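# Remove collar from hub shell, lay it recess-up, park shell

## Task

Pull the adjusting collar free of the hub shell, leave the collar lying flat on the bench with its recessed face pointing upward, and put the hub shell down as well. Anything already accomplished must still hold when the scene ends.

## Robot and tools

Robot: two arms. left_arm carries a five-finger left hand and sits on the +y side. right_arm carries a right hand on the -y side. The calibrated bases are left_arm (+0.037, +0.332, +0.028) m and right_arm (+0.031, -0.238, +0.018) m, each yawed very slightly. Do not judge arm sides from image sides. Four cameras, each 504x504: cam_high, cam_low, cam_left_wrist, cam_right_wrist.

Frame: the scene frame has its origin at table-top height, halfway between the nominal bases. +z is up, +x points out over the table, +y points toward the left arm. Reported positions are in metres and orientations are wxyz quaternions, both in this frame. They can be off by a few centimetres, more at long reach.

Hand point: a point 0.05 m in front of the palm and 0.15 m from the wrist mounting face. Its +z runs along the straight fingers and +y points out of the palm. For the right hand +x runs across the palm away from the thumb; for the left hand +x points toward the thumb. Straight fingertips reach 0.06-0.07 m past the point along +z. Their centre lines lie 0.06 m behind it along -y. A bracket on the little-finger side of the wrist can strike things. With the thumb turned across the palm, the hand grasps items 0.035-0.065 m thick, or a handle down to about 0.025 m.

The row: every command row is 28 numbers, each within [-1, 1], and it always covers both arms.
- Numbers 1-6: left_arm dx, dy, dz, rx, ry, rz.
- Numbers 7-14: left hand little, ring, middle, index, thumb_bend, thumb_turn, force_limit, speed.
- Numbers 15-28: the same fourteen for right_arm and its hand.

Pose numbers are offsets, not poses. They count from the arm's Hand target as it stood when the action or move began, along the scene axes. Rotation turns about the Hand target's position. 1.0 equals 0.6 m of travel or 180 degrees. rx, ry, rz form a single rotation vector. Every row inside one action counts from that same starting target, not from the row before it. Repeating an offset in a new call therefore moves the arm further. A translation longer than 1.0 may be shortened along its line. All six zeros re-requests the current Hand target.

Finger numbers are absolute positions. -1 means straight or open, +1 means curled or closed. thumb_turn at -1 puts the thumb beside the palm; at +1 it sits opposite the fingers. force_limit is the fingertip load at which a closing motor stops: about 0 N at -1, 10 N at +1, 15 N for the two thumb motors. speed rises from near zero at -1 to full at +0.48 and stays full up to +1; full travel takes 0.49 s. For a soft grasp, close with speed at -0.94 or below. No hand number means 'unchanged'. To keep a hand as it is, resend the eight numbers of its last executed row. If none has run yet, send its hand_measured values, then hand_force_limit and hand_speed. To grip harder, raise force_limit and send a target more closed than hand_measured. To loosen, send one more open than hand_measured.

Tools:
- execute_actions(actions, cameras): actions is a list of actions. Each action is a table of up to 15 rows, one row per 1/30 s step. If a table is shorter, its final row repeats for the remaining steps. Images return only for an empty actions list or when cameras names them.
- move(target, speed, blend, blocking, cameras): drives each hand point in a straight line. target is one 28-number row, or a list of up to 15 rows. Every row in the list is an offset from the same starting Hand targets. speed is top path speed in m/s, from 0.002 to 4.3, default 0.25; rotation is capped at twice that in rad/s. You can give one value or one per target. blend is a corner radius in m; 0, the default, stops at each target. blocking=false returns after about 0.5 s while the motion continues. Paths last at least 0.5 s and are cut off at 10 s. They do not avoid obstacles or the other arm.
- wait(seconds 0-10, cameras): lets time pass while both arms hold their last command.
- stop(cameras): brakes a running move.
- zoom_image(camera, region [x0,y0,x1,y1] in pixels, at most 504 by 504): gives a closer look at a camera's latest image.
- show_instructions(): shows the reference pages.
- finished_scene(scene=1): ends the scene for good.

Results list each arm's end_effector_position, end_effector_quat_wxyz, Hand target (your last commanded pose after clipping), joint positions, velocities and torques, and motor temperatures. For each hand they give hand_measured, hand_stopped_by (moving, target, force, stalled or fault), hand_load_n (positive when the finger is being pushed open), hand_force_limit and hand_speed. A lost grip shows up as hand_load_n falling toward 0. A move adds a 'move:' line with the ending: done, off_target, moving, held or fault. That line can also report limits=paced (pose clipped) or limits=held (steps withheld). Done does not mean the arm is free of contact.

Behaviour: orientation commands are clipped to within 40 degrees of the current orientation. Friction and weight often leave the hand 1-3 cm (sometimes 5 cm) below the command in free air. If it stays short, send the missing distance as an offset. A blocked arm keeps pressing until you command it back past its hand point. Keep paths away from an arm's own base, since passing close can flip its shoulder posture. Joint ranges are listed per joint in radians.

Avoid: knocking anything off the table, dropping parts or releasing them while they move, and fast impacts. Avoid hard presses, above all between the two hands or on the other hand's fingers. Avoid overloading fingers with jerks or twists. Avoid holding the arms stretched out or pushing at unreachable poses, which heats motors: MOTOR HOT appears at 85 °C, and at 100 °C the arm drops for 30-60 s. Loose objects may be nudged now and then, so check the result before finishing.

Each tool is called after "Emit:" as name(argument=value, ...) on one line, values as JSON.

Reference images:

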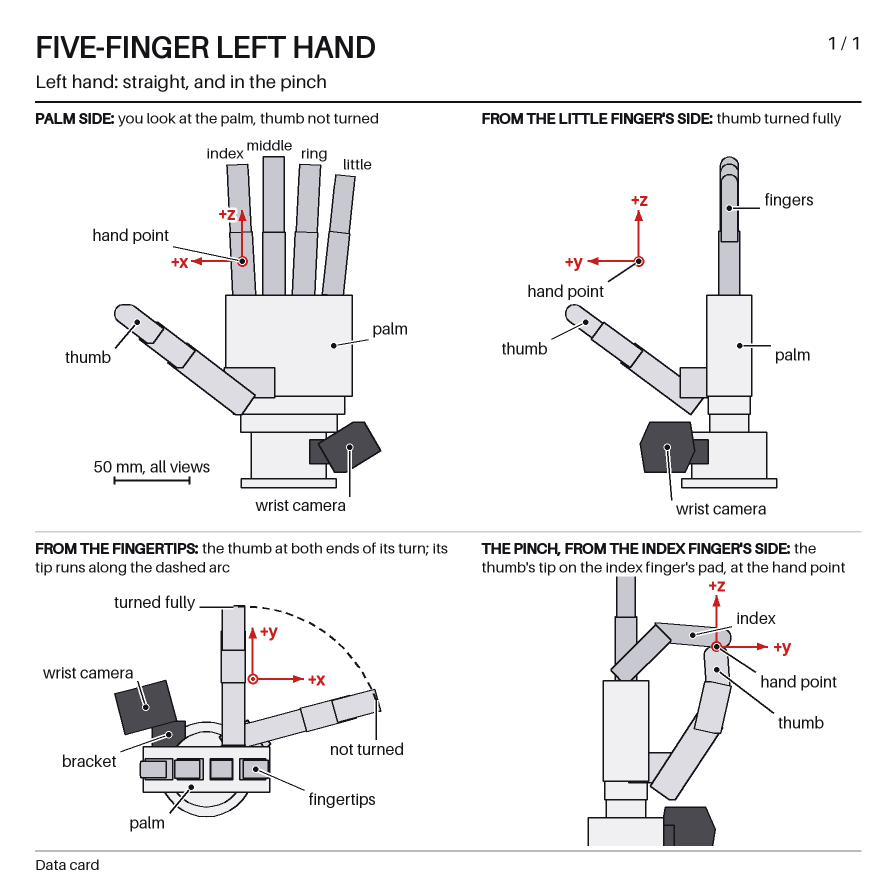

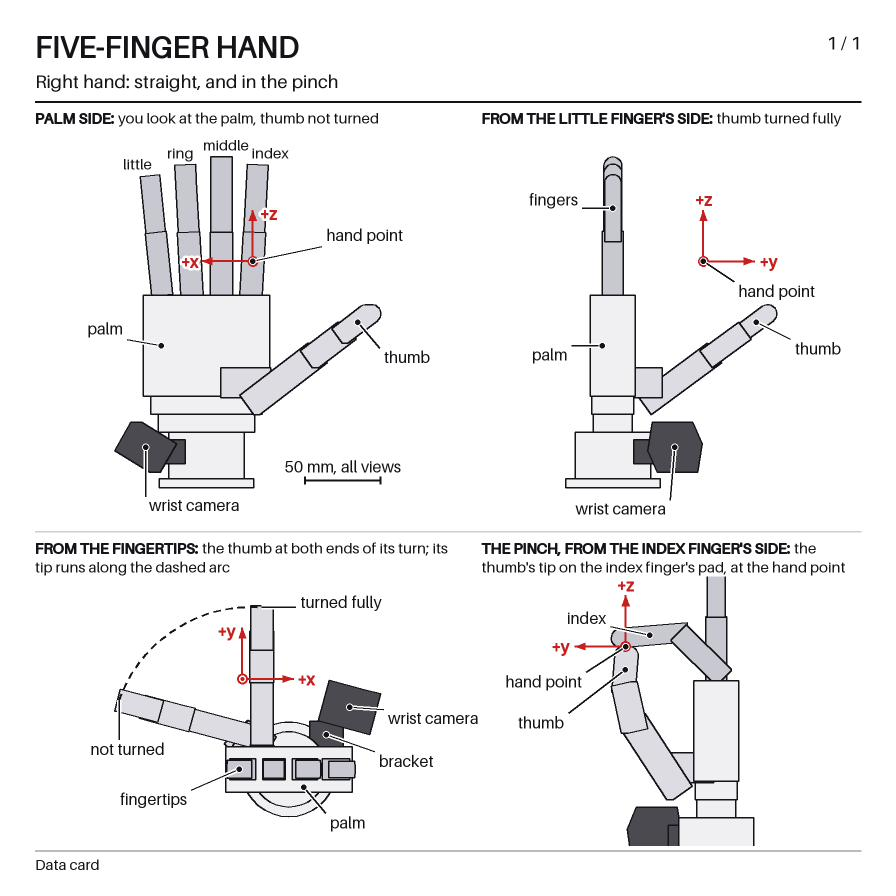

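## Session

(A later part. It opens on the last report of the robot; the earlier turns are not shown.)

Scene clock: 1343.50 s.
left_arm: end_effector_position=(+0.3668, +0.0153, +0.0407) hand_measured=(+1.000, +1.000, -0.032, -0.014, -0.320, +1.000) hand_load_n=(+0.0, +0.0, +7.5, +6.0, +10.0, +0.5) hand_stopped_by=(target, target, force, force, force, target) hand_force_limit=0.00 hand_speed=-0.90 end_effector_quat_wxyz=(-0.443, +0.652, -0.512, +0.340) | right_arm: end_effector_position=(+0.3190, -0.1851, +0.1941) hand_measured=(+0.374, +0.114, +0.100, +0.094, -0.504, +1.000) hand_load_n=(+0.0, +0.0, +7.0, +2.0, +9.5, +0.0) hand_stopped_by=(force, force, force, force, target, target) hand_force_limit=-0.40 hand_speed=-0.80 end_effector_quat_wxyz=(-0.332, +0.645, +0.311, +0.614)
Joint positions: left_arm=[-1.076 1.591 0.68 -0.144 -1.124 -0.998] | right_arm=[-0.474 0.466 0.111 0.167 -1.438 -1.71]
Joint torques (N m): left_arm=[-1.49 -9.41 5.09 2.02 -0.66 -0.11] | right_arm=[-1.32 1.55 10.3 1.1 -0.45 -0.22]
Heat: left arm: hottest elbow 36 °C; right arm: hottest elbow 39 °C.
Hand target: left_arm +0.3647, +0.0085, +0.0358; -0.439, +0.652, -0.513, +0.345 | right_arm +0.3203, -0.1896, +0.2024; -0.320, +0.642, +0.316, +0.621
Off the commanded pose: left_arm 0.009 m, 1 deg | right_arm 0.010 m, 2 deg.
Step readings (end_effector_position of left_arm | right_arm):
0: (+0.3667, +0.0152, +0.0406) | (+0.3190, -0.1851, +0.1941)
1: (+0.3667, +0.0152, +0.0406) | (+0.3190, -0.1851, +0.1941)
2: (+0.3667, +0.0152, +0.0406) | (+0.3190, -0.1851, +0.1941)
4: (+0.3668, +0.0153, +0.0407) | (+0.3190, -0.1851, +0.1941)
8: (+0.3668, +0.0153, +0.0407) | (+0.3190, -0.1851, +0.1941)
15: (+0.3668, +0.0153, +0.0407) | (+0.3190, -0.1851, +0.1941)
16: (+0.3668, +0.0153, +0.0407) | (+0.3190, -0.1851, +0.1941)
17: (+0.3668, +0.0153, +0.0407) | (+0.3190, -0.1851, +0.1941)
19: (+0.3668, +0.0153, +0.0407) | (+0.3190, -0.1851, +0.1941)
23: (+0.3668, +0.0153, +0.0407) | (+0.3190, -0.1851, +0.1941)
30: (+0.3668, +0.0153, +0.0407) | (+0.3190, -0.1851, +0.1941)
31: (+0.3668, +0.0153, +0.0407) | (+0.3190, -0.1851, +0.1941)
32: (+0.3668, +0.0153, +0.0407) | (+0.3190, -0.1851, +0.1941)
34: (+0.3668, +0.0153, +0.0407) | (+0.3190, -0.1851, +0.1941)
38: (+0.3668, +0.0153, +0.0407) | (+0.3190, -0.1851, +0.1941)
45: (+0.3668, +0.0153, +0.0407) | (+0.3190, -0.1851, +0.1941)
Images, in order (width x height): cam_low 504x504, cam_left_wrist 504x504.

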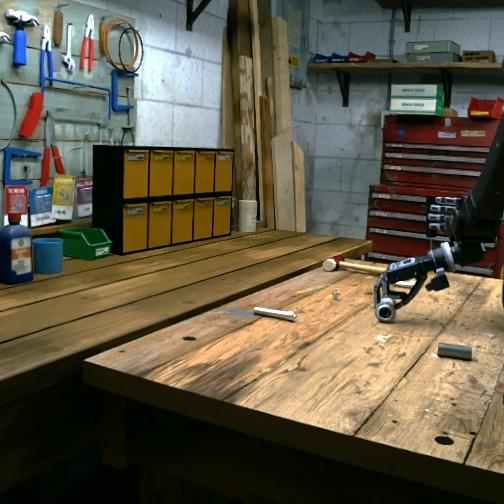

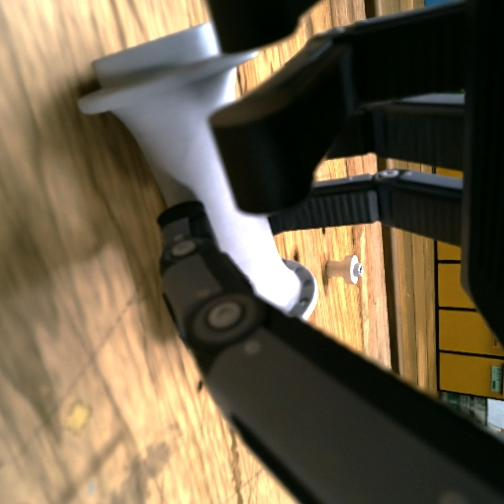

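Emit:
move(target=[0,0.01,0.1,0,0,0,1,1,0.4,0.4,0.0,1,0.0,-0.9,0,0,0,0,0,0,0.7,0.7,0.7,0.7,-0.5,1,-0.4,-0.8], speed=0.06, cameras=["all"])

Emit:
zoom_image(camera="cam_low", region=[340, 220, 440, 320])

Emit:
zoom_image(camera="cam_right_wrist", region=[60, 200, 200, 340])

Scene clock: 1354.30 s.
left_arm: end_effector_position=(+0.3582, +0.0299, +0.0760) hand_measured=(+1.000, +1.000, -0.032, -0.014, -0.320, +1.000) hand_load_n=(+0.0, +0.0, +7.0, +5.5, +11.0, +0.5) hand_stopped_by=(target, target, force, force, force, target) hand_force_limit=0.00 hand_speed=-0.90 end_effector_quat_wxyz=(-0.445, +0.650, -0.521, +0.330) | right_arm: end_effector_position=(+0.3190, -0.1851, +0.1941) hand_measured=(+0.374, +0.114, +0.100, +0.094, -0.504, +1.000) hand_load_n=(+0.0, +0.0, +7.0, +2.0, +9.5, +0.0) hand_stopped_by=(force, force, force, force, target, target) hand_force_limit=-0.40 hand_speed=-0.80 end_effector_quat_wxyz=(-0.332, +0.645, +0.311, +0.614)
Joint positions: left_arm=[-1.076 1.464 0.68 -0.298 -1.118 -0.998] | right_arm=[-0.474 0.466 0.111 0.167 -1.438 -1.71]
Joint torques (N m): left_arm=[-1.44 -11.63 8.23 0.85 -0.74 0.05] | right_arm=[-1.38 1.61 10.3 1.07 -0.44 -0.21]
Heat: left arm: hottest elbow 36 °C; right arm: hottest elbow 39 °C.
Hand target: left_arm +0.3647, +0.0145, +0.0958; -0.439, +0.652, -0.513, +0.345 | right_arm +0.3203, -0.1896, +0.2024; -0.320, +0.642, +0.316, +0.621
Off the commanded pose: left_arm 0.026 m, 2 deg | right_arm 0.010 m, 2 deg.
move: off_target (left_arm)

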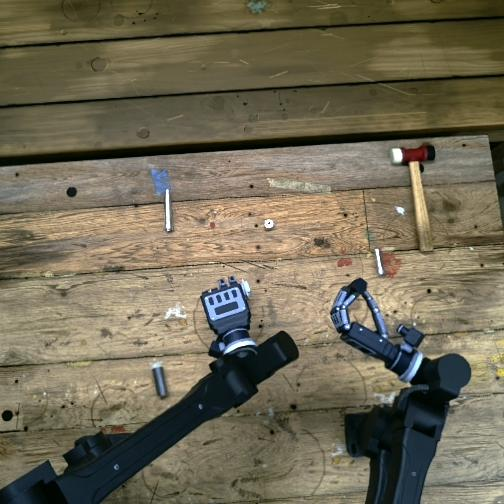

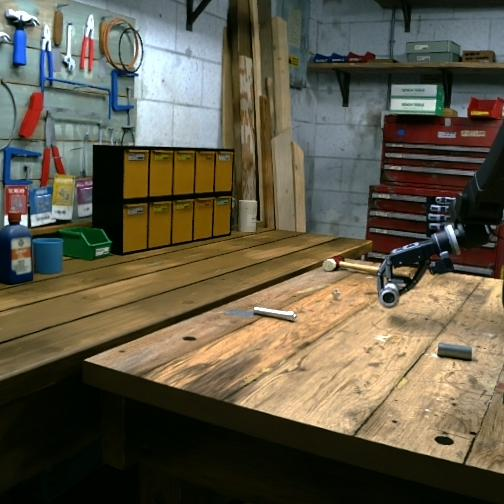

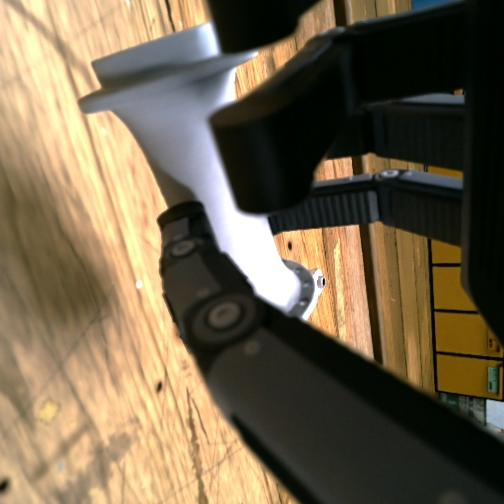

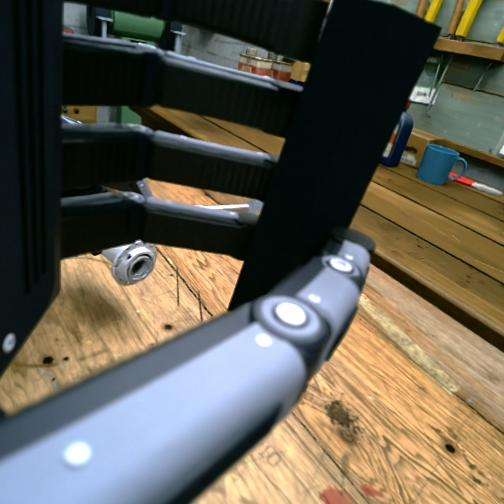

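Scaled by 5.040 from the camera's 504x504 image, which has a finer 720x720 frame.

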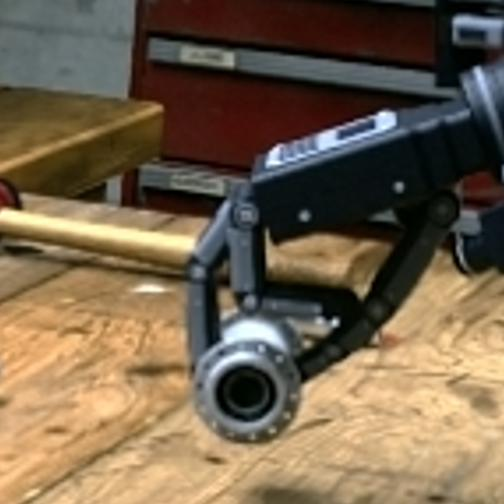

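Scaled by 3.600 from the camera's 504x504 image, which has a finer 720x720 frame.

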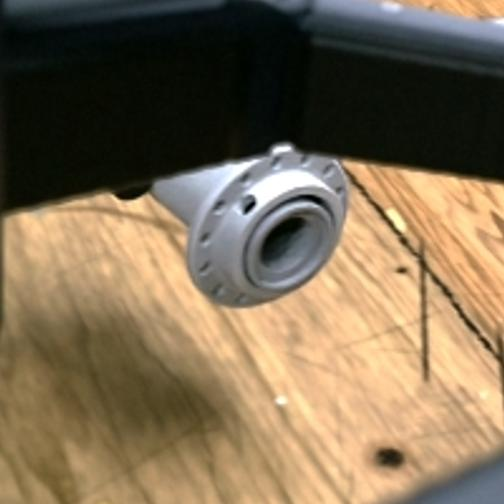

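Emit:
move(target=[0,0,0,0,0,0,1,1,0.4,0.4,0.0,1,0.0,-0.9,0.033,0.117,-0.04,0,0,0,0.7,0.7,0.7,0.7,-0.5,1,-0.4,-0.8], speed=0.1, cameras=["cam_right_wrist"])

Scene clock: 1361.97 s.
left_arm: end_effector_position=(+0.3582, +0.0299, +0.0760) hand_measured=(+1.000, +1.000, -0.032, -0.014, -0.320, +1.000) hand_load_n=(+0.0, +0.0, +7.0, +5.5, +11.0, +0.5) hand_stopped_by=(target, target, force, force, force, target) hand_force_limit=0.00 hand_speed=-0.90 end_effector_quat_wxyz=(-0.445, +0.650, -0.521, +0.330) | right_arm: end_effector_position=(+0.3404, -0.1236, +0.1766) hand_measured=(+0.374, +0.114, +0.100, +0.094, -0.504, +1.000) hand_load_n=(+0.0, +0.0, +7.0, +2.0, +9.5, +0.0) hand_stopped_by=(force, force, force, force, target, target) hand_force_limit=-0.40 hand_speed=-0.80 end_effector_quat_wxyz=(-0.316, +0.647, +0.312, +0.619)
Joint positions: left_arm=[-1.076 1.464 0.68 -0.298 -1.118 -0.998] | right_arm=[0.001 0.577 0.049 0.472 -0.94 -1.593]
Joint velocities: left_arm=[within noise] | right_arm=[-0.005 -0.005 0.007 0.007 -0.154 0.007]
Joint torques (N m): left_arm=[-1.08 -11.63 8.24 0.77 -0.73 0.06] | right_arm=[0.79 2.9 8.83 2.95 -0.11 -0.03]
Heat: left arm: hottest elbow 37 °C; right arm: hottest elbow 39 °C.
Hand target: left_arm +0.3647, +0.0144, +0.0958; -0.439, +0.652, -0.513, +0.345 | right_arm +0.3401, -0.1195, +0.1784; -0.320, +0.642, +0.316, +0.621
Off the commanded pose: left_arm 0.026 m, 2 deg | right_arm 0.005 m, 1 deg.
move: off_target (left_arm)
Images, in order (width x height): cam_right_wrist 504x504.

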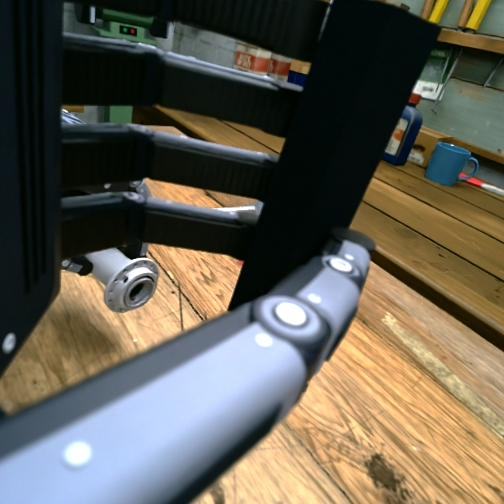

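Emit:
zoom_image(camera="cam_right_wrist", region=[100, 245, 170, 315])

Scaled by 7.200 from the camera's 504x504 image, which has a finer 720x720 frame.

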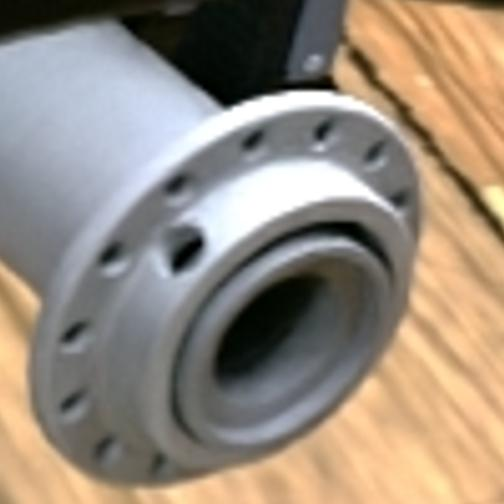

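Emit:
move(target=[0,0.02,0.05,0.378,0.092,0,1,1,0.4,0.4,0.0,1,0.0,-0.9,0,0,0,0,0,0,0.7,0.7,0.7,0.7,-0.5,1,-0.4,-0.8], speed=0.15, cameras=["cam_low","cam_right_wrist","cam_left_wrist"])

Emit:
zoom_image(camera="cam_low", region=[340, 200, 460, 320])

Scene clock: 1377.27 s.
left_arm: end_effector_position=(+0.3580, +0.0347, +0.0810) hand_measured=(+1.000, +1.000, -0.032, -0.014, -0.320, +1.000) hand_load_n=(+0.0, +0.0, +7.0, +5.5, +10.5, +0.5) hand_stopped_by=(target, target, force, force, force, target) hand_force_limit=0.00 hand_speed=-0.90 end_effector_quat_wxyz=(-0.462, +0.638, -0.534, +0.307) | right_arm: end_effector_position=(+0.3407, -0.1236, +0.1770) hand_measured=(+0.374, +0.114, +0.100, +0.094, -0.504, +1.000) hand_load_n=(+0.0, +0.0, +7.0, +2.0, +9.5, +0.0) hand_stopped_by=(force, force, force, force, target, target) hand_force_limit=-0.40 hand_speed=-0.80 end_effector_quat_wxyz=(-0.316, +0.647, +0.312, +0.620)
Joint positions: left_arm=[-1.076 1.464 0.71 -0.381 -1.132 -0.985] | right_arm=[0.001 0.579 0.049 0.476 -0.94 -1.592]
Joint torques (N m): left_arm=[-0.67 -10.11 5.57 1.61 -0.75 -0.04] | right_arm=[0.73 3.08 8.77 2.95 -0.11 -0.03]
Heat: left arm: hottest elbow 37 °C; right arm: hottest elbow 39 °C.
Hand target: left_arm +0.3589, +0.0335, +0.0817; -0.461, +0.639, -0.531, +0.311 (not the last commanded pose) | right_arm +0.3401, -0.1195, +0.1785; -0.320, +0.642, +0.316, +0.621
Off the commanded pose: left_arm 0.046 m, 64 deg | right_arm 0.004 m, 1 deg.
move: held (left_arm; a check stopped the path); limits=held
pose unreachable (left arm): on one or more control steps of this call, first in action 0 (counted from 0), this arm could not follow its commanded pose, so it was not sent that pose on those steps. It may still have moved: this result reports where it is.
cause: moving toward the commanded pose would bring a part of the arm too close to another arm (a part of this arm just beyond joint 4 (wrist pitch) and a part of the right arm just beyond its joint 6 (wrist roll), at the place that arm is still heading or pushing toward).
Images, in order (width x height): cam_low 504x504, cam_left_wrist 504x504, cam_right_wrist 504x504.

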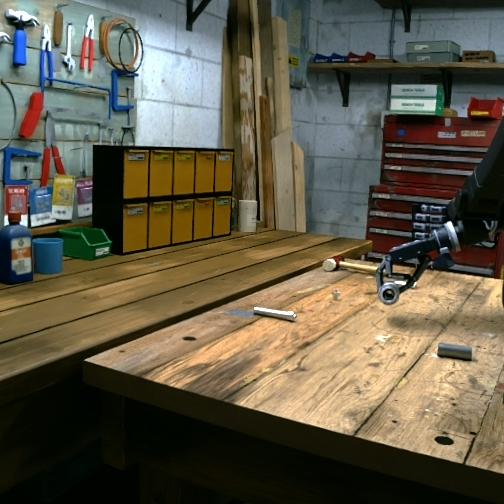

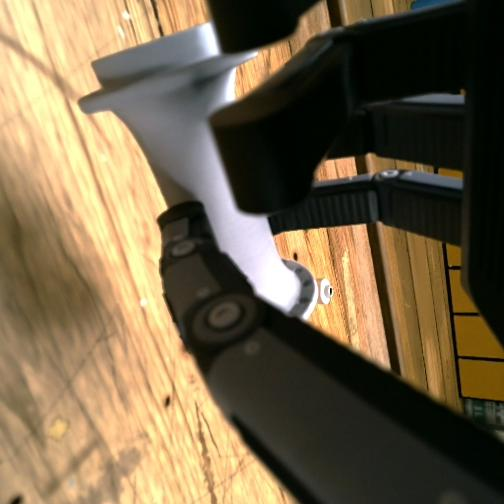

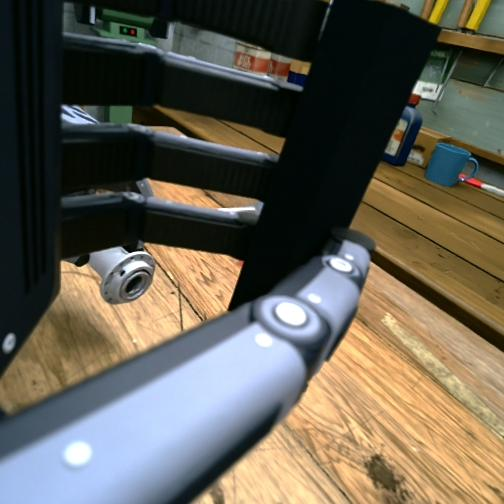

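Scaled by 4.200 from the camera's 504x504 image, which has a finer 720x720 frame.

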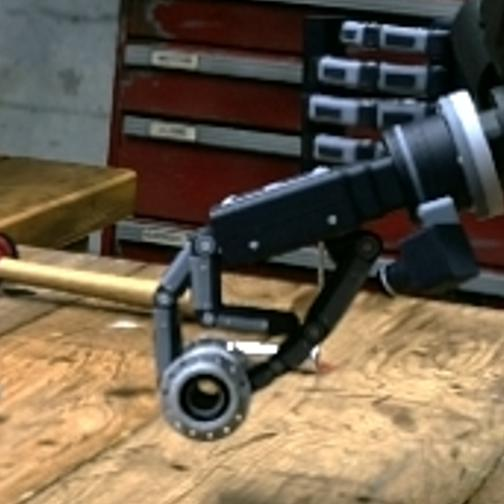

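Emit:
move(target=[0,0,0,0,0,0,1,1,0.4,0.4,0.0,1,0.0,-0.9,-0.04,-0.18,0.03,0,0,0,0.7,0.7,0.7,0.7,-0.5,1,-0.4,-0.8], speed=0.15)

Emit:
move(target=[0,0.02,0.06,0.34,0.082,0,1,1,0.4,0.4,0.0,1,0.0,-0.9,0,0,0,0,0,0,0.7,0.7,0.7,0.7,-0.5,1,-0.4,-0.8], speed=0.15, cameras=["cam_low","cam_right_wrist","cam_left_wrist"])

Emit:
zoom_image(camera="cam_low", region=[340, 200, 460, 320])

Scene clock: 1383.77 s.
left_arm: end_effector_position=(+0.3580, +0.0347, +0.0810) hand_measured=(+1.000, +1.000, -0.032, -0.014, -0.320, +1.000) hand_load_n=(+0.0, +0.0, +7.0, +5.5, +11.0, +0.5) hand_stopped_by=(target, target, force, force, force, target) hand_force_limit=0.00 hand_speed=-0.90 end_effector_quat_wxyz=(-0.462, +0.638, -0.534, +0.307) | right_arm: end_effector_position=(+0.3130, -0.2182, +0.1793) hand_measured=(+0.374, +0.114, +0.100, +0.094, -0.504, +1.000) hand_load_n=(+0.0, +0.0, +7.0, +2.0, +9.5, +0.0) hand_stopped_by=(force, force, force, force, target, target) hand_force_limit=-0.40 hand_speed=-0.80 end_effector_quat_wxyz=(-0.313, +0.648, +0.284, +0.633)
Joint positions: left_arm=[-1.076 1.464 0.71 -0.381 -1.132 -0.985] | right_arm=[-0.657 0.568 0.049 0.431 -1.551 -1.613]
Joint torques (N m): left_arm=[-0.91 -9.93 5.6 1.68 -0.74 -0.03] | right_arm=[-1.44 1.55 11.62 1.02 -0.37 -0.02]
Heat: left arm: hottest elbow 37 °C; right arm: hottest elbow 39 °C.
Hand target: left_arm +0.3589, +0.0335, +0.0817; -0.461, +0.639, -0.531, +0.311 | right_arm +0.3162, -0.2275, +0.1964; -0.320, +0.642, +0.316, +0.621
Off the commanded pose: left_arm 0.002 m, 1 deg | right_arm 0.020 m, 4 deg.
joint sent to its limit (right arm) — joint 5 (wrist yaw), lower limit. The joint targets are off in orientation, not in position.
move: off_target (right_arm)

Scene clock: 1387.03 s.
left_arm: end_effector_position=(+0.3574, +0.0582, +0.1045) hand_measured=(+1.000, +1.000, -0.032, -0.014, -0.320, +1.000) hand_load_n=(-0.5, +0.0, +7.5, +6.0, +10.5, +1.0) hand_stopped_by=(target, target, force, force, force, target) hand_force_limit=0.00 hand_speed=-0.90 end_effector_quat_wxyz=(+0.616, -0.432, +0.659, -0.009) | right_arm: end_effector_position=(+0.3129, -0.2183, +0.1796) hand_measured=(+0.374, +0.114, +0.100, +0.094, -0.504, +1.000) hand_load_n=(+0.0, +0.0, +7.0, +2.0, +10.0, +0.0) hand_stopped_by=(force, force, force, force, target, target) hand_force_limit=-0.40 hand_speed=-0.80 end_effector_quat_wxyz=(-0.313, +0.648, +0.284, +0.633)
Joint positions: left_arm=[-1.106 1.789 1.117 -1.327 -1.303 -1.038] | right_arm=[-0.658 0.566 0.049 0.431 -1.551 -1.61]
Joint torques (N m): left_arm=[-0.91 -15.68 4.81 0.27 -0.86 0.05] | right_arm=[-1.44 1.49 11.6 1.02 -0.38 -0.03]
Heat: left arm: hottest elbow 37 °C; right arm: hottest elbow 39 °C.
Hand target: left_arm +0.3578, +0.0582, +0.1055; +0.616, -0.435, +0.657, -0.014 (not the last commanded pose) | right_arm +0.3162, -0.2275, +0.1965; -0.320, +0.642, +0.316, +0.621
Off the commanded pose: left_arm 0.018 m, 15 deg | right_arm 0.019 m, 4 deg.
joint sent to its limit (right arm) — joint 5 (wrist yaw), lower limit. The joint targets are off in orientation, not in position.
move: held (left_arm; a check stopped the path), off_target (right_arm); limits=held
pose unreachable (left arm): on one or more control steps of this call, first in action 0 (counted from 0), this arm could not follow its commanded pose, so it was not sent that pose on those steps. It may still have moved: this result reports where it is.
cause: moving toward the commanded pose would bring a part of the arm too close to another arm (a part of this arm just beyond joint 4 (wrist pitch) and a part of the right arm just beyond its joint 6 (wrist roll), where that arm would come to rest).
Images, in order (width x height): cam_low 504x504, cam_left_wrist 504x504, cam_right_wrist 504x504.

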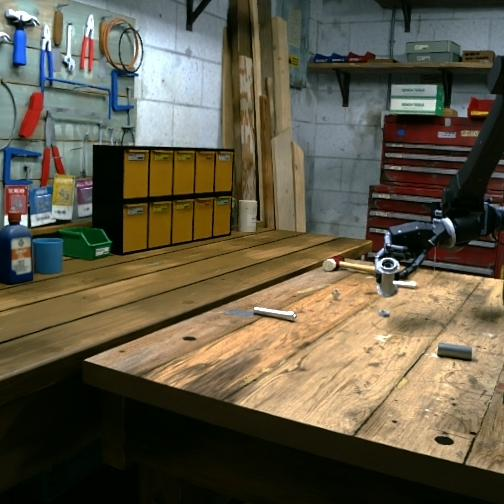

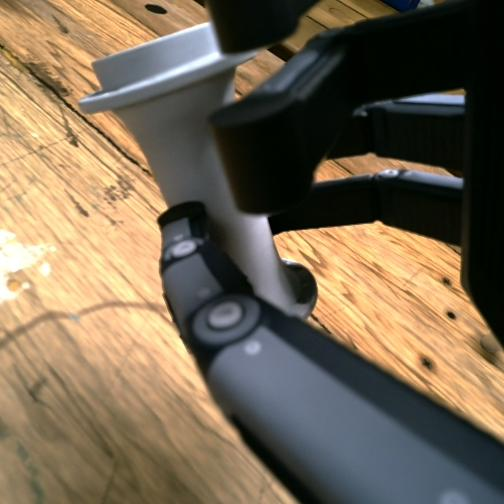

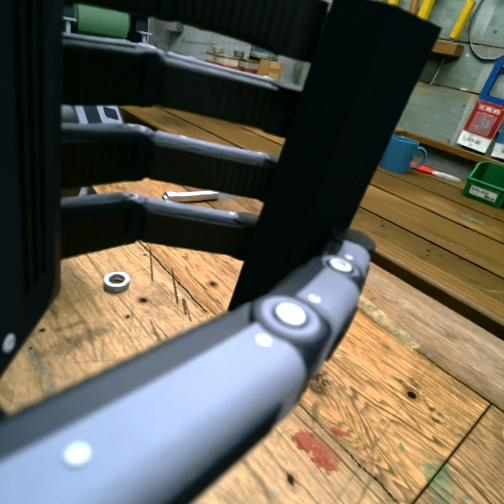

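Scaled by 4.200 from the camera's 504x504 image, which has a finer 720x720 frame.

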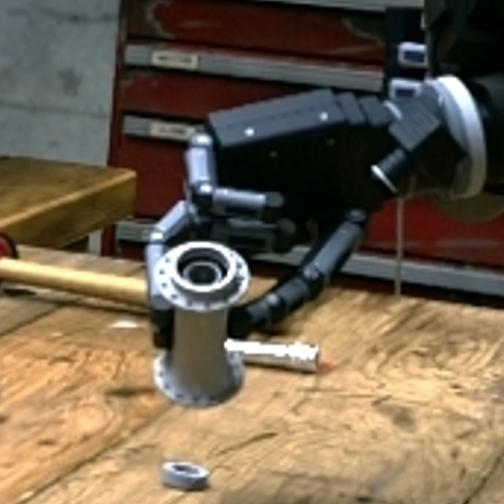

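Emit:
zoom_image(camera="cam_right_wrist", region=[90, 255, 145, 310])

Emit:
zoom_image(camera="cam_low", region=[365, 300, 405, 330])

Scaled by 9.164 from the camera's 504x504 image, which has a finer 720x720 frame.

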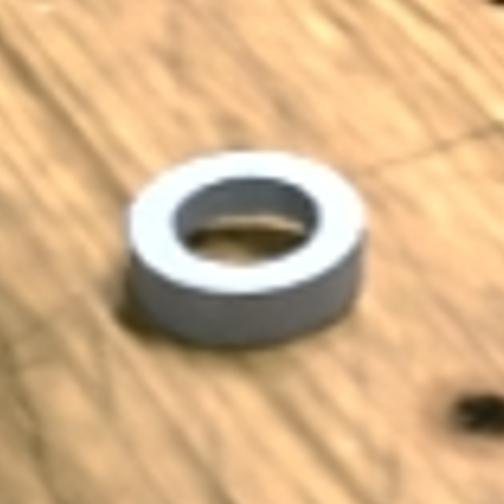

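Scaled by 12.600 from the camera's 504x504 image, which has a finer 720x720 frame.

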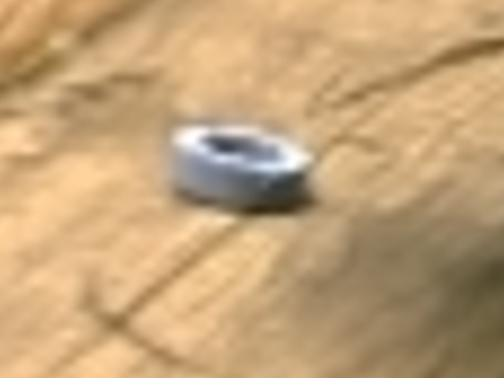

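Emit:
move(target=[[0.004,0.12,0.04,-0.2836,-0.0748,-0.001,1,1,0.4,0.4,0.0,1,0.0,-0.9,0,0,0,0,0,0,0.7,0.7,0.7,0.7,-0.5,1,-0.4,-0.8]], speed=0.15, cameras=["all"])

Scene clock: 1406.80 s.
left_arm: end_effector_position=(+0.3544, +0.1280, +0.1215) hand_measured=(+1.000, +1.000, -0.032, -0.014, -0.320, +1.000) hand_load_n=(+0.0, +0.0, +7.5, +5.5, +10.5, +0.5) hand_stopped_by=(target, target, force, force, force, target) hand_force_limit=0.00 hand_speed=-0.90 end_effector_quat_wxyz=(-0.438, +0.648, -0.524, +0.336) | right_arm: end_effector_position=(+0.3129, -0.2183, +0.1796) hand_measured=(+0.374, +0.114, +0.100, +0.094, -0.504, +1.000) hand_load_n=(+0.0, +0.0, +7.0, +2.0, +9.5, +0.0) hand_stopped_by=(force, force, force, force, target, target) hand_force_limit=-0.40 hand_speed=-0.80 end_effector_quat_wxyz=(-0.313, +0.648, +0.284, +0.633)
Joint positions: left_arm=[-0.909 1.071 0.469 -0.21 -1.004 -0.701] | right_arm=[-0.658 0.566 0.049 0.431 -1.551 -1.61]
Joint torques (N m): left_arm=[0.56 -6.07 6.58 2.65 -0.55 0.1] | right_arm=[-1.44 1.61 11.55 1.01 -0.37 -0.02]
Heat: left arm: hottest elbow 37 °C; right arm: hottest elbow 39 °C.
Hand target: left_arm +0.3602, +0.1301, +0.1295; -0.440, +0.651, -0.513, +0.345 | right_arm +0.3162, -0.2275, +0.1965; -0.320, +0.642, +0.316, +0.621
Off the commanded pose: left_arm 0.010 m, 2 deg | right_arm 0.020 m, 4 deg.
joint sent to its limit (right arm) — joint 5 (wrist yaw), lower limit. The joint targets are off in orientation, not in position.
move: off_target (right_arm)

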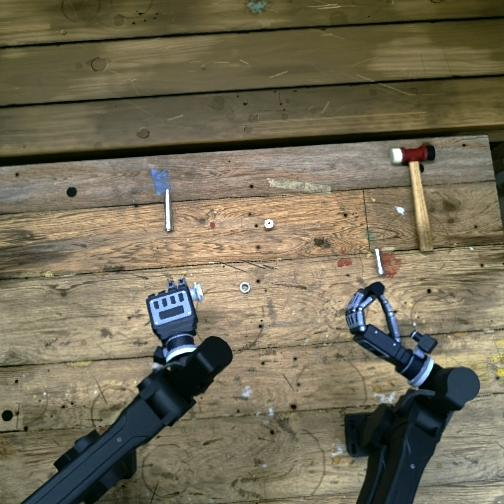

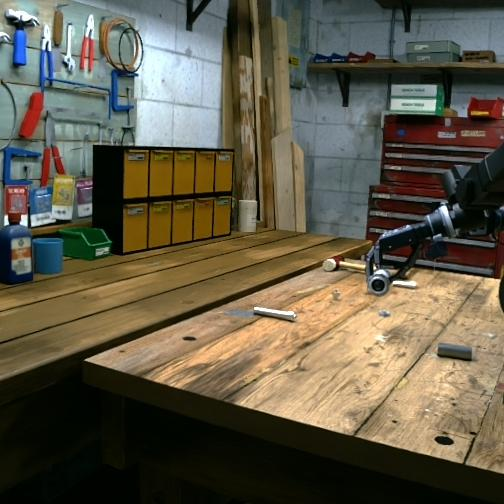

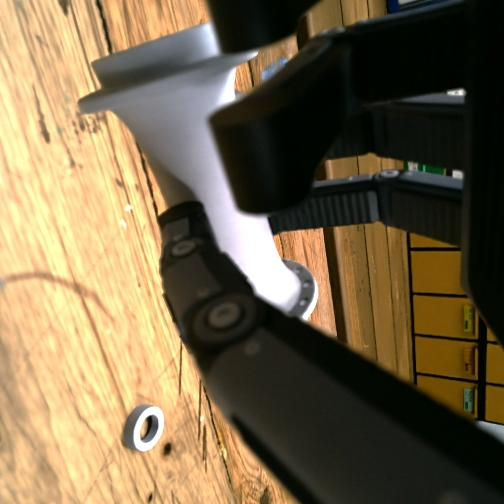

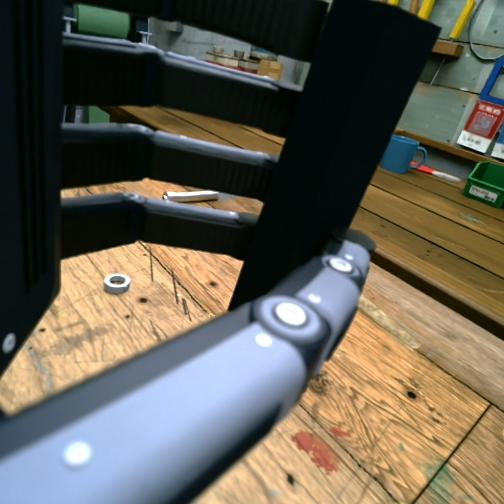

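Emit:
move(target=[0,0,-0.12,0,0,0,1,1,0.4,0.4,0.0,1,0.0,-0.9,0,0,0,0,0,0,0.7,0.7,0.7,0.7,-0.5,1,-0.4,-0.8], speed=0.1, cameras=["cam_low"])

Emit:
zoom_image(camera="cam_low", region=[330, 220, 450, 340])

Scene clock: 1411.83 s.
left_arm: end_effector_position=(+0.3555, +0.1263, +0.0587) hand_measured=(+1.000, +1.000, -0.032, -0.014, -0.320, +1.000) hand_load_n=(+0.0, +0.0, +7.0, +5.5, +11.0, +0.5) hand_stopped_by=(target, target, force, force, force, target) hand_force_limit=0.00 hand_speed=-0.90 end_effector_quat_wxyz=(-0.436, +0.650, -0.518, +0.347) | right_arm: end_effector_position=(+0.3129, -0.2183, +0.1796) hand_measured=(+0.374, +0.114, +0.100, +0.094, -0.504, +1.000) hand_load_n=(+0.0, +0.0, +7.0, +2.0, +9.0, +0.0) hand_stopped_by=(force, force, force, force, target, target) hand_force_limit=-0.40 hand_speed=-0.80 end_effector_quat_wxyz=(-0.313, +0.648, +0.284, +0.633)
Joint positions: left_arm=[-0.909 1.273 0.369 0.119 -1.004 -0.7] | right_arm=[-0.658 0.566 0.049 0.431 -1.551 -1.61]
Joint torques (N m): left_arm=[0.09 -5.01 5.03 2.76 -0.54 0.11] | right_arm=[-1.49 1.38 11.52 1.03 -0.37 -0.02]
Heat: left arm: hottest elbow 37 °C; right arm: hottest elbow 40 °C.
Hand target: left_arm +0.3602, +0.1302, +0.0575; -0.440, +0.651, -0.513, +0.345 | right_arm +0.3162, -0.2275, +0.1965; -0.320, +0.642, +0.316, +0.621
Off the commanded pose: left_arm 0.006 m, 1 deg | right_arm 0.020 m, 4 deg.
joint sent to its limit (right arm) — joint 5 (wrist yaw), lower limit. The joint targets are off in orientation, not in position.
move: off_target (right_arm)
Images, in order (width x height): cam_low 504x504.

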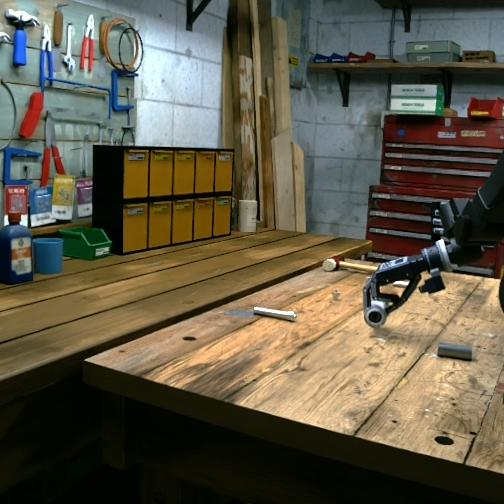

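Scaled by 4.200 from the camera's 504x504 image, which has a finer 720x720 frame.

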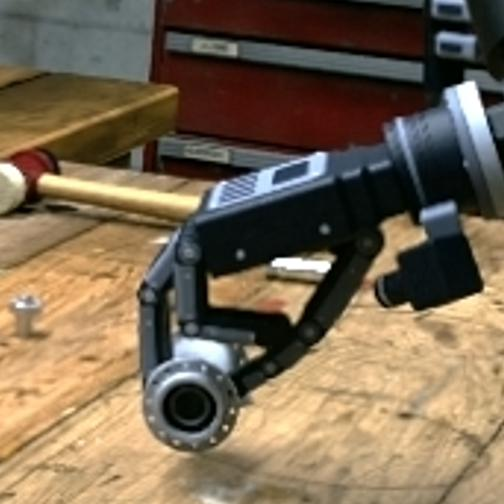

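Emit:
move(target=[0,0,-0.025,0,0,0,1,1,0.4,0.4,0.0,1,0.0,-0.9,0,0,0,0,0,0,0.7,0.7,0.7,0.7,-0.5,1,-0.4,-0.8], speed=0.05, cameras=["cam_low"])

Emit:
zoom_image(camera="cam_low", region=[330, 240, 430, 340])

Scene clock: 1416.97 s.
left_arm: end_effector_position=(+0.3557, +0.1262, +0.0437) hand_measured=(+1.000, +1.000, -0.032, -0.014, -0.320, +1.000) hand_load_n=(+0.0, +0.0, +7.5, +5.5, +11.0, +0.5) hand_stopped_by=(target, target, force, force, force, target) hand_force_limit=0.00 hand_speed=-0.90 end_effector_quat_wxyz=(-0.436, +0.650, -0.518, +0.347) | right_arm: end_effector_position=(+0.3129, -0.2183, +0.1796) hand_measured=(+0.374, +0.114, +0.100, +0.094, -0.504, +1.000) hand_load_n=(+0.0, +0.0, +7.0, +2.0, +9.5, +0.0) hand_stopped_by=(force, force, force, force, target, target) hand_force_limit=-0.40 hand_speed=-0.80 end_effector_quat_wxyz=(-0.313, +0.648, +0.284, +0.633)
Joint positions: left_arm=[-0.909 1.335 0.355 0.195 -1.004 -0.7] | right_arm=[-0.658 0.566 0.049 0.431 -1.551 -1.61]
Joint torques (N m): left_arm=[0.32 -5.77 4.59 2.76 -0.53 0.13] | right_arm=[-1.38 1.44 11.54 1.01 -0.36 -0.03]
Heat: left arm: hottest elbow 37 °C; right arm: hottest elbow 40 °C.
Hand target: left_arm +0.3602, +0.1302, +0.0425; -0.440, +0.651, -0.513, +0.345 | right_arm +0.3162, -0.2275, +0.1965; -0.320, +0.642, +0.316, +0.621
Off the commanded pose: left_arm 0.006 m, 1 deg | right_arm 0.020 m, 4 deg.
joint sent to its limit (right arm) — joint 5 (wrist yaw), lower limit. The joint targets are off in orientation, not in position.
move: off_target (right_arm)
Images, in order (width x height): cam_low 504x504.

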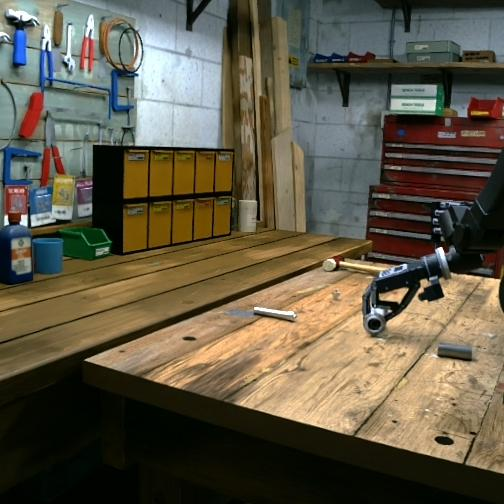

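Scaled by 5.040 from the camera's 504x504 image, which has a finer 720x720 frame.

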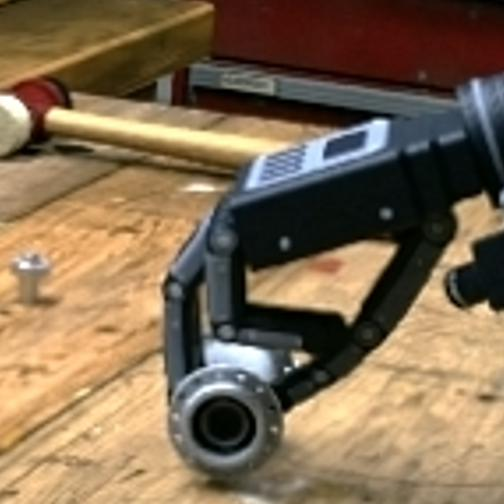

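Emit:
move(target=[0,0,-0.01,0,0,0,1,1,0.4,0.4,0.0,1,0.0,-0.9,0,0,0,0,0,0,0.7,0.7,0.7,0.7,-0.5,1,-0.4,-0.8], speed=0.05, cameras=["cam_low"])

Emit:
zoom_image(camera="cam_low", region=[350, 290, 400, 340])

Scene clock: 1420.93 s.
left_arm: end_effector_position=(+0.3566, +0.1250, +0.0394) hand_measured=(+1.000, +1.000, -0.032, -0.014, -0.320, +1.000) hand_load_n=(+0.0, +0.0, +8.0, +5.0, +10.0, +1.0) hand_stopped_by=(target, target, force, force, force, target) hand_force_limit=0.00 hand_speed=-0.90 end_effector_quat_wxyz=(-0.435, +0.650, -0.517, +0.349) | right_arm: end_effector_position=(+0.3129, -0.2183, +0.1796) hand_measured=(+0.374, +0.114, +0.100, +0.094, -0.504, +1.000) hand_load_n=(+0.0, +0.0, +7.0, +2.0, +9.5, +0.0) hand_stopped_by=(force, force, force, force, target, target) hand_force_limit=-0.40 hand_speed=-0.80 end_effector_quat_wxyz=(-0.313, +0.648, +0.284, +0.633)
Joint positions: left_arm=[-0.909 1.358 0.351 0.227 -1.004 -0.698] | right_arm=[-0.658 0.566 0.049 0.431 -1.551 -1.61]
Joint torques (N m): left_arm=[0.32 -5.54 4.36 2.73 -0.53 0.11] | right_arm=[-1.55 1.49 11.58 1.06 -0.37 -0.03]
Heat: left arm: hottest elbow 36 °C; right arm: hottest elbow 40 °C.
Hand target: left_arm +0.3603, +0.1301, +0.0365; -0.439, +0.651, -0.513, +0.345 | right_arm +0.3162, -0.2275, +0.1965; -0.320, +0.642, +0.316, +0.621
Off the commanded pose: left_arm 0.007 m, 1 deg | right_arm 0.020 m, 4 deg.
joint sent to its limit (right arm) — joint 5 (wrist yaw), lower limit. The joint targets are off in orientation, not in position.
move: off_target (right_arm)
Images, in order (width x height): cam_low 504x504.

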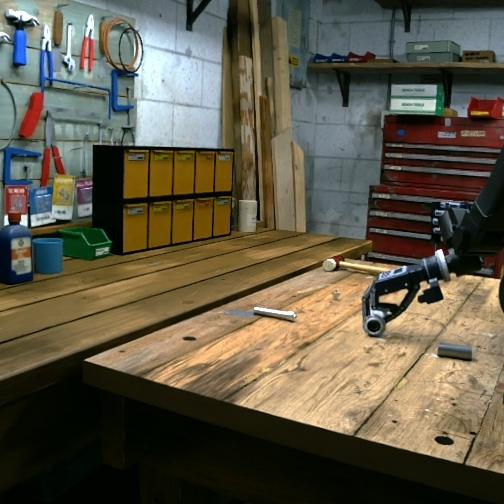

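Scaled by 10.080 from the camera's 504x504 image, which has a finer 720x720 frame.

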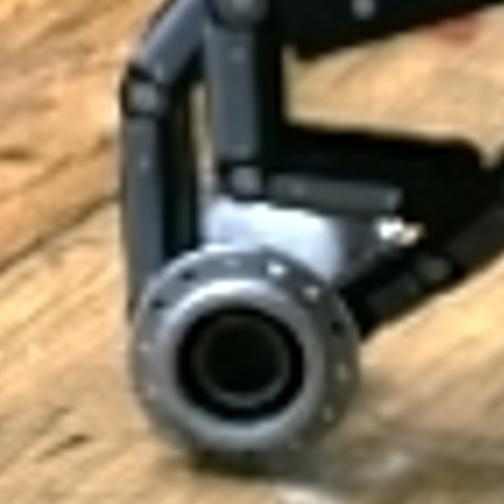

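Emit:
execute_actions(actions=[[[0,0,0,0,0,0,1,1,-0.1,-0.1,-0.4,1,0.0,-0.9,0,0,0,0,0,0,0.7,0.7,0.7,0.7,-0.5,1,-0.4,-0.8]],[[0,0,0,0,0,0,1,1,-0.1,-0.1,-0.4,1,0.0,-0.9,0,0,0,0,0,0,0.7,0.7,0.7,0.7,-0.5,1,-0.4,-0.8]],[[0,0,0,0,0,0,1,1,-0.6,-0.6,-0.6,1,0.0,-0.6,0,0,0,0,0,0,0.7,0.7,0.7,0.7,-0.5,1,-0.4,-0.8]]], cameras=["cam_low"])

Emit:
zoom_image(camera="cam_low", region=[330, 240, 430, 340])

Scene clock: 1427.47 s.
left_arm: end_effector_position=(+0.3569, +0.1245, +0.0398) hand_measured=(+1.000, +1.000, -0.600, -0.600, -0.600, +1.000) hand_load_n=(+0.0, +0.0, +0.0, +0.0, +0.0, +0.0) hand_stopped_by=(target, target, target, target, target, target) hand_force_limit=0.00 hand_speed=-0.60 end_effector_quat_wxyz=(-0.435, +0.650, -0.516, +0.350) | right_arm: end_effector_position=(+0.3129, -0.2183, +0.1796) hand_measured=(+0.374, +0.114, +0.100, +0.094, -0.504, +1.000) hand_load_n=(+0.0, +0.0, +7.0, +2.0, +9.5, +0.0) hand_stopped_by=(force, force, force, force, target, target) hand_force_limit=-0.40 hand_speed=-0.80 end_effector_quat_wxyz=(-0.313, +0.648, +0.284, +0.633)
Joint positions: left_arm=[-0.909 1.358 0.351 0.231 -1.004 -0.698] | right_arm=[-0.658 0.566 0.049 0.431 -1.551 -1.61]
Joint torques (N m): left_arm=[0.21 -5.42 4.29 2.47 -0.54 0.09] | right_arm=[-1.32 1.38 11.54 1.03 -0.37 -0.02]
Heat: left arm: hottest elbow 36 °C; right arm: hottest elbow 40 °C.
Hand target: left_arm +0.3603, +0.1301, +0.0365; -0.439, +0.651, -0.513, +0.345 | right_arm +0.3162, -0.2275, +0.1965; -0.320, +0.642, +0.316, +0.621
Off the commanded pose: left_arm 0.007 m, 1 deg | right_arm 0.020 m, 4 deg.
joint sent to its limit (right arm) — joint 5 (wrist yaw), lower limit. The joint targets are off in orientation, not in position.
Step readings (end_effector_position of left_arm | right_arm):
0: (+0.3566, +0.1251, +0.0394) | (+0.3129, -0.2183, +0.1796)
1: (+0.3566, +0.1251, +0.0394) | (+0.3129, -0.2183, +0.1796)
2: (+0.3566, +0.1251, +0.0394) | (+0.3129, -0.2183, +0.1796)
4: (+0.3565, +0.1251, +0.0393) | (+0.3129, -0.2183, +0.1796)
8: (+0.3568, +0.1247, +0.0397) | (+0.3129, -0.2183, +0.1796)
15: (+0.3569, +0.1245, +0.0398) | (+0.3129, -0.2183, +0.1796)
16: (+0.3569, +0.1245, +0.0398) | (+0.3129, -0.2183, +0.1796)
17: (+0.3569, +0.1245, +0.0398) | (+0.3129, -0.2183, +0.1796)
19: (+0.3569, +0.1245, +0.0398) | (+0.3129, -0.2183, +0.1796)
23: (+0.3569, +0.1245, +0.0398) | (+0.3129, -0.2183, +0.1796)
30: (+0.3569, +0.1245, +0.0398) | (+0.3129, -0.2183, +0.1796)
31: (+0.3569, +0.1245, +0.0398) | (+0.3129, -0.2183, +0.1796)
32: (+0.3569, +0.1245, +0.0398) | (+0.3129, -0.2183, +0.1796)
34: (+0.3569, +0.1245, +0.0398) | (+0.3129, -0.2183, +0.1796)
38: (+0.3569, +0.1245, +0.0398) | (+0.3129, -0.2183, +0.1796)
45: (+0.3569, +0.1245, +0.0398) | (+0.3129, -0.2183, +0.1796)
Images, in order (width x height): cam_low 504x504.

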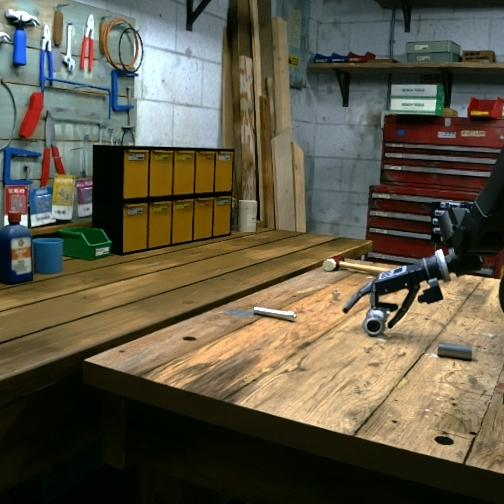

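Scaled by 5.040 from the camera's 504x504 image, which has a finer 720x720 frame.

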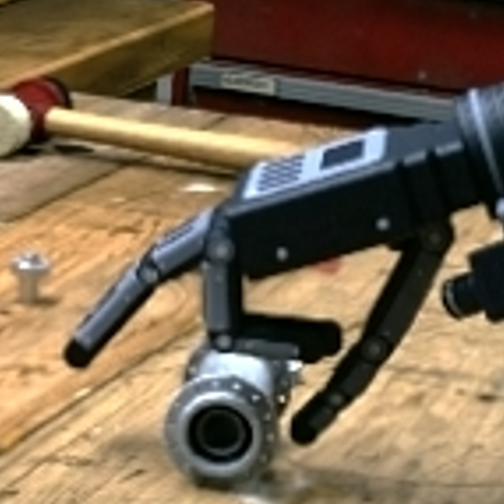

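Emit:
move(target=[0,0,0.2,0,0,0,1,1,-0.6,-0.6,-0.6,1,0.0,-0.6,0,0,0,0,0,0,0.7,0.7,0.7,0.7,-0.5,1,-0.4,-0.8], speed=0.1, cameras=["all"])

Scene clock: 1451.30 s.
left_arm: end_effector_position=(+0.3486, +0.1367, +0.1354) hand_measured=(+1.000, +1.000, -0.600, -0.600, -0.600, +1.000) hand_load_n=(+0.0, +0.0, +0.0, +0.0, +0.0, +0.0) hand_stopped_by=(target, target, target, target, target, target) hand_force_limit=0.00 hand_speed=-0.60 end_effector_quat_wxyz=(-0.441, +0.644, -0.529, +0.333) | right_arm: end_effector_position=(+0.3129, -0.2183, +0.1796) hand_measured=(+0.374, +0.114, +0.100, +0.094, -0.504, +1.000) hand_load_n=(+0.0, +0.0, +7.0, +2.0, +9.5, +0.0) hand_stopped_by=(force, force, force, force, target, target) hand_force_limit=-0.40 hand_speed=-0.80 end_effector_quat_wxyz=(-0.313, +0.648, +0.284, +0.633)
Joint positions: left_arm=[-0.908 1.003 0.472 -0.278 -1.004 -0.685] | right_arm=[-0.658 0.566 0.049 0.431 -1.551 -1.61]
Joint torques (N m): left_arm=[-0.03 -4.66 10.1 1.14 -0.56 -0.02] | right_arm=[-1.38 1.55 11.54 1.05 -0.37 -0.03]
Heat: left arm: hottest elbow 36 °C; right arm: hottest elbow 41 °C.
Hand target: left_arm +0.3602, +0.1300, +0.1564; -0.439, +0.651, -0.513, +0.345 | right_arm +0.3162, -0.2275, +0.1965; -0.320, +0.642, +0.316, +0.621
Off the commanded pose: left_arm 0.025 m, 2 deg | right_arm 0.020 m, 4 deg.
joint sent to its limit (right arm) — joint 5 (wrist yaw), lower limit. The joint targets are off in orientation, not in position.
move: off_target (left_arm, right_arm)

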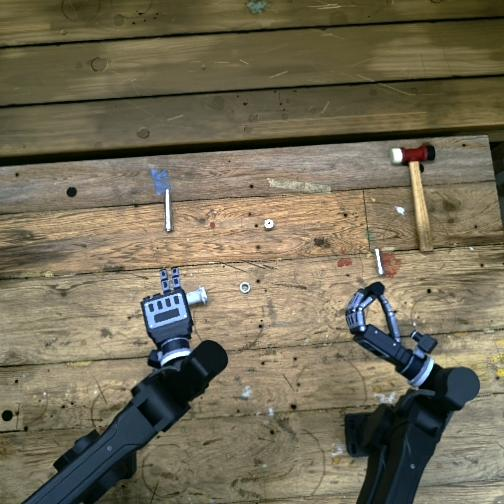

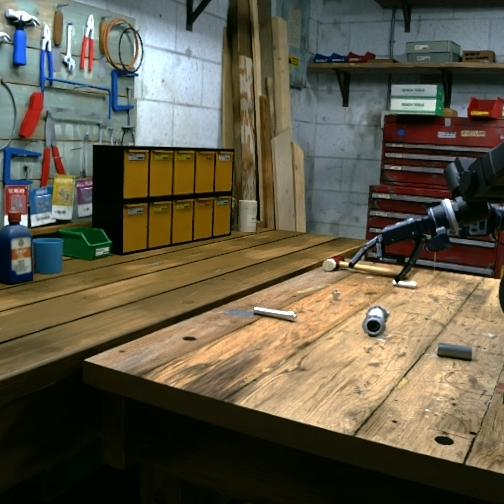

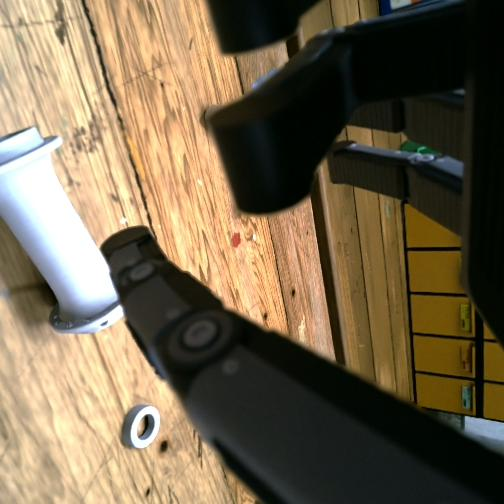

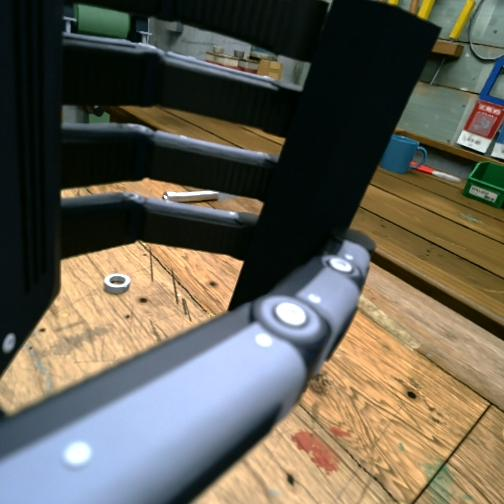

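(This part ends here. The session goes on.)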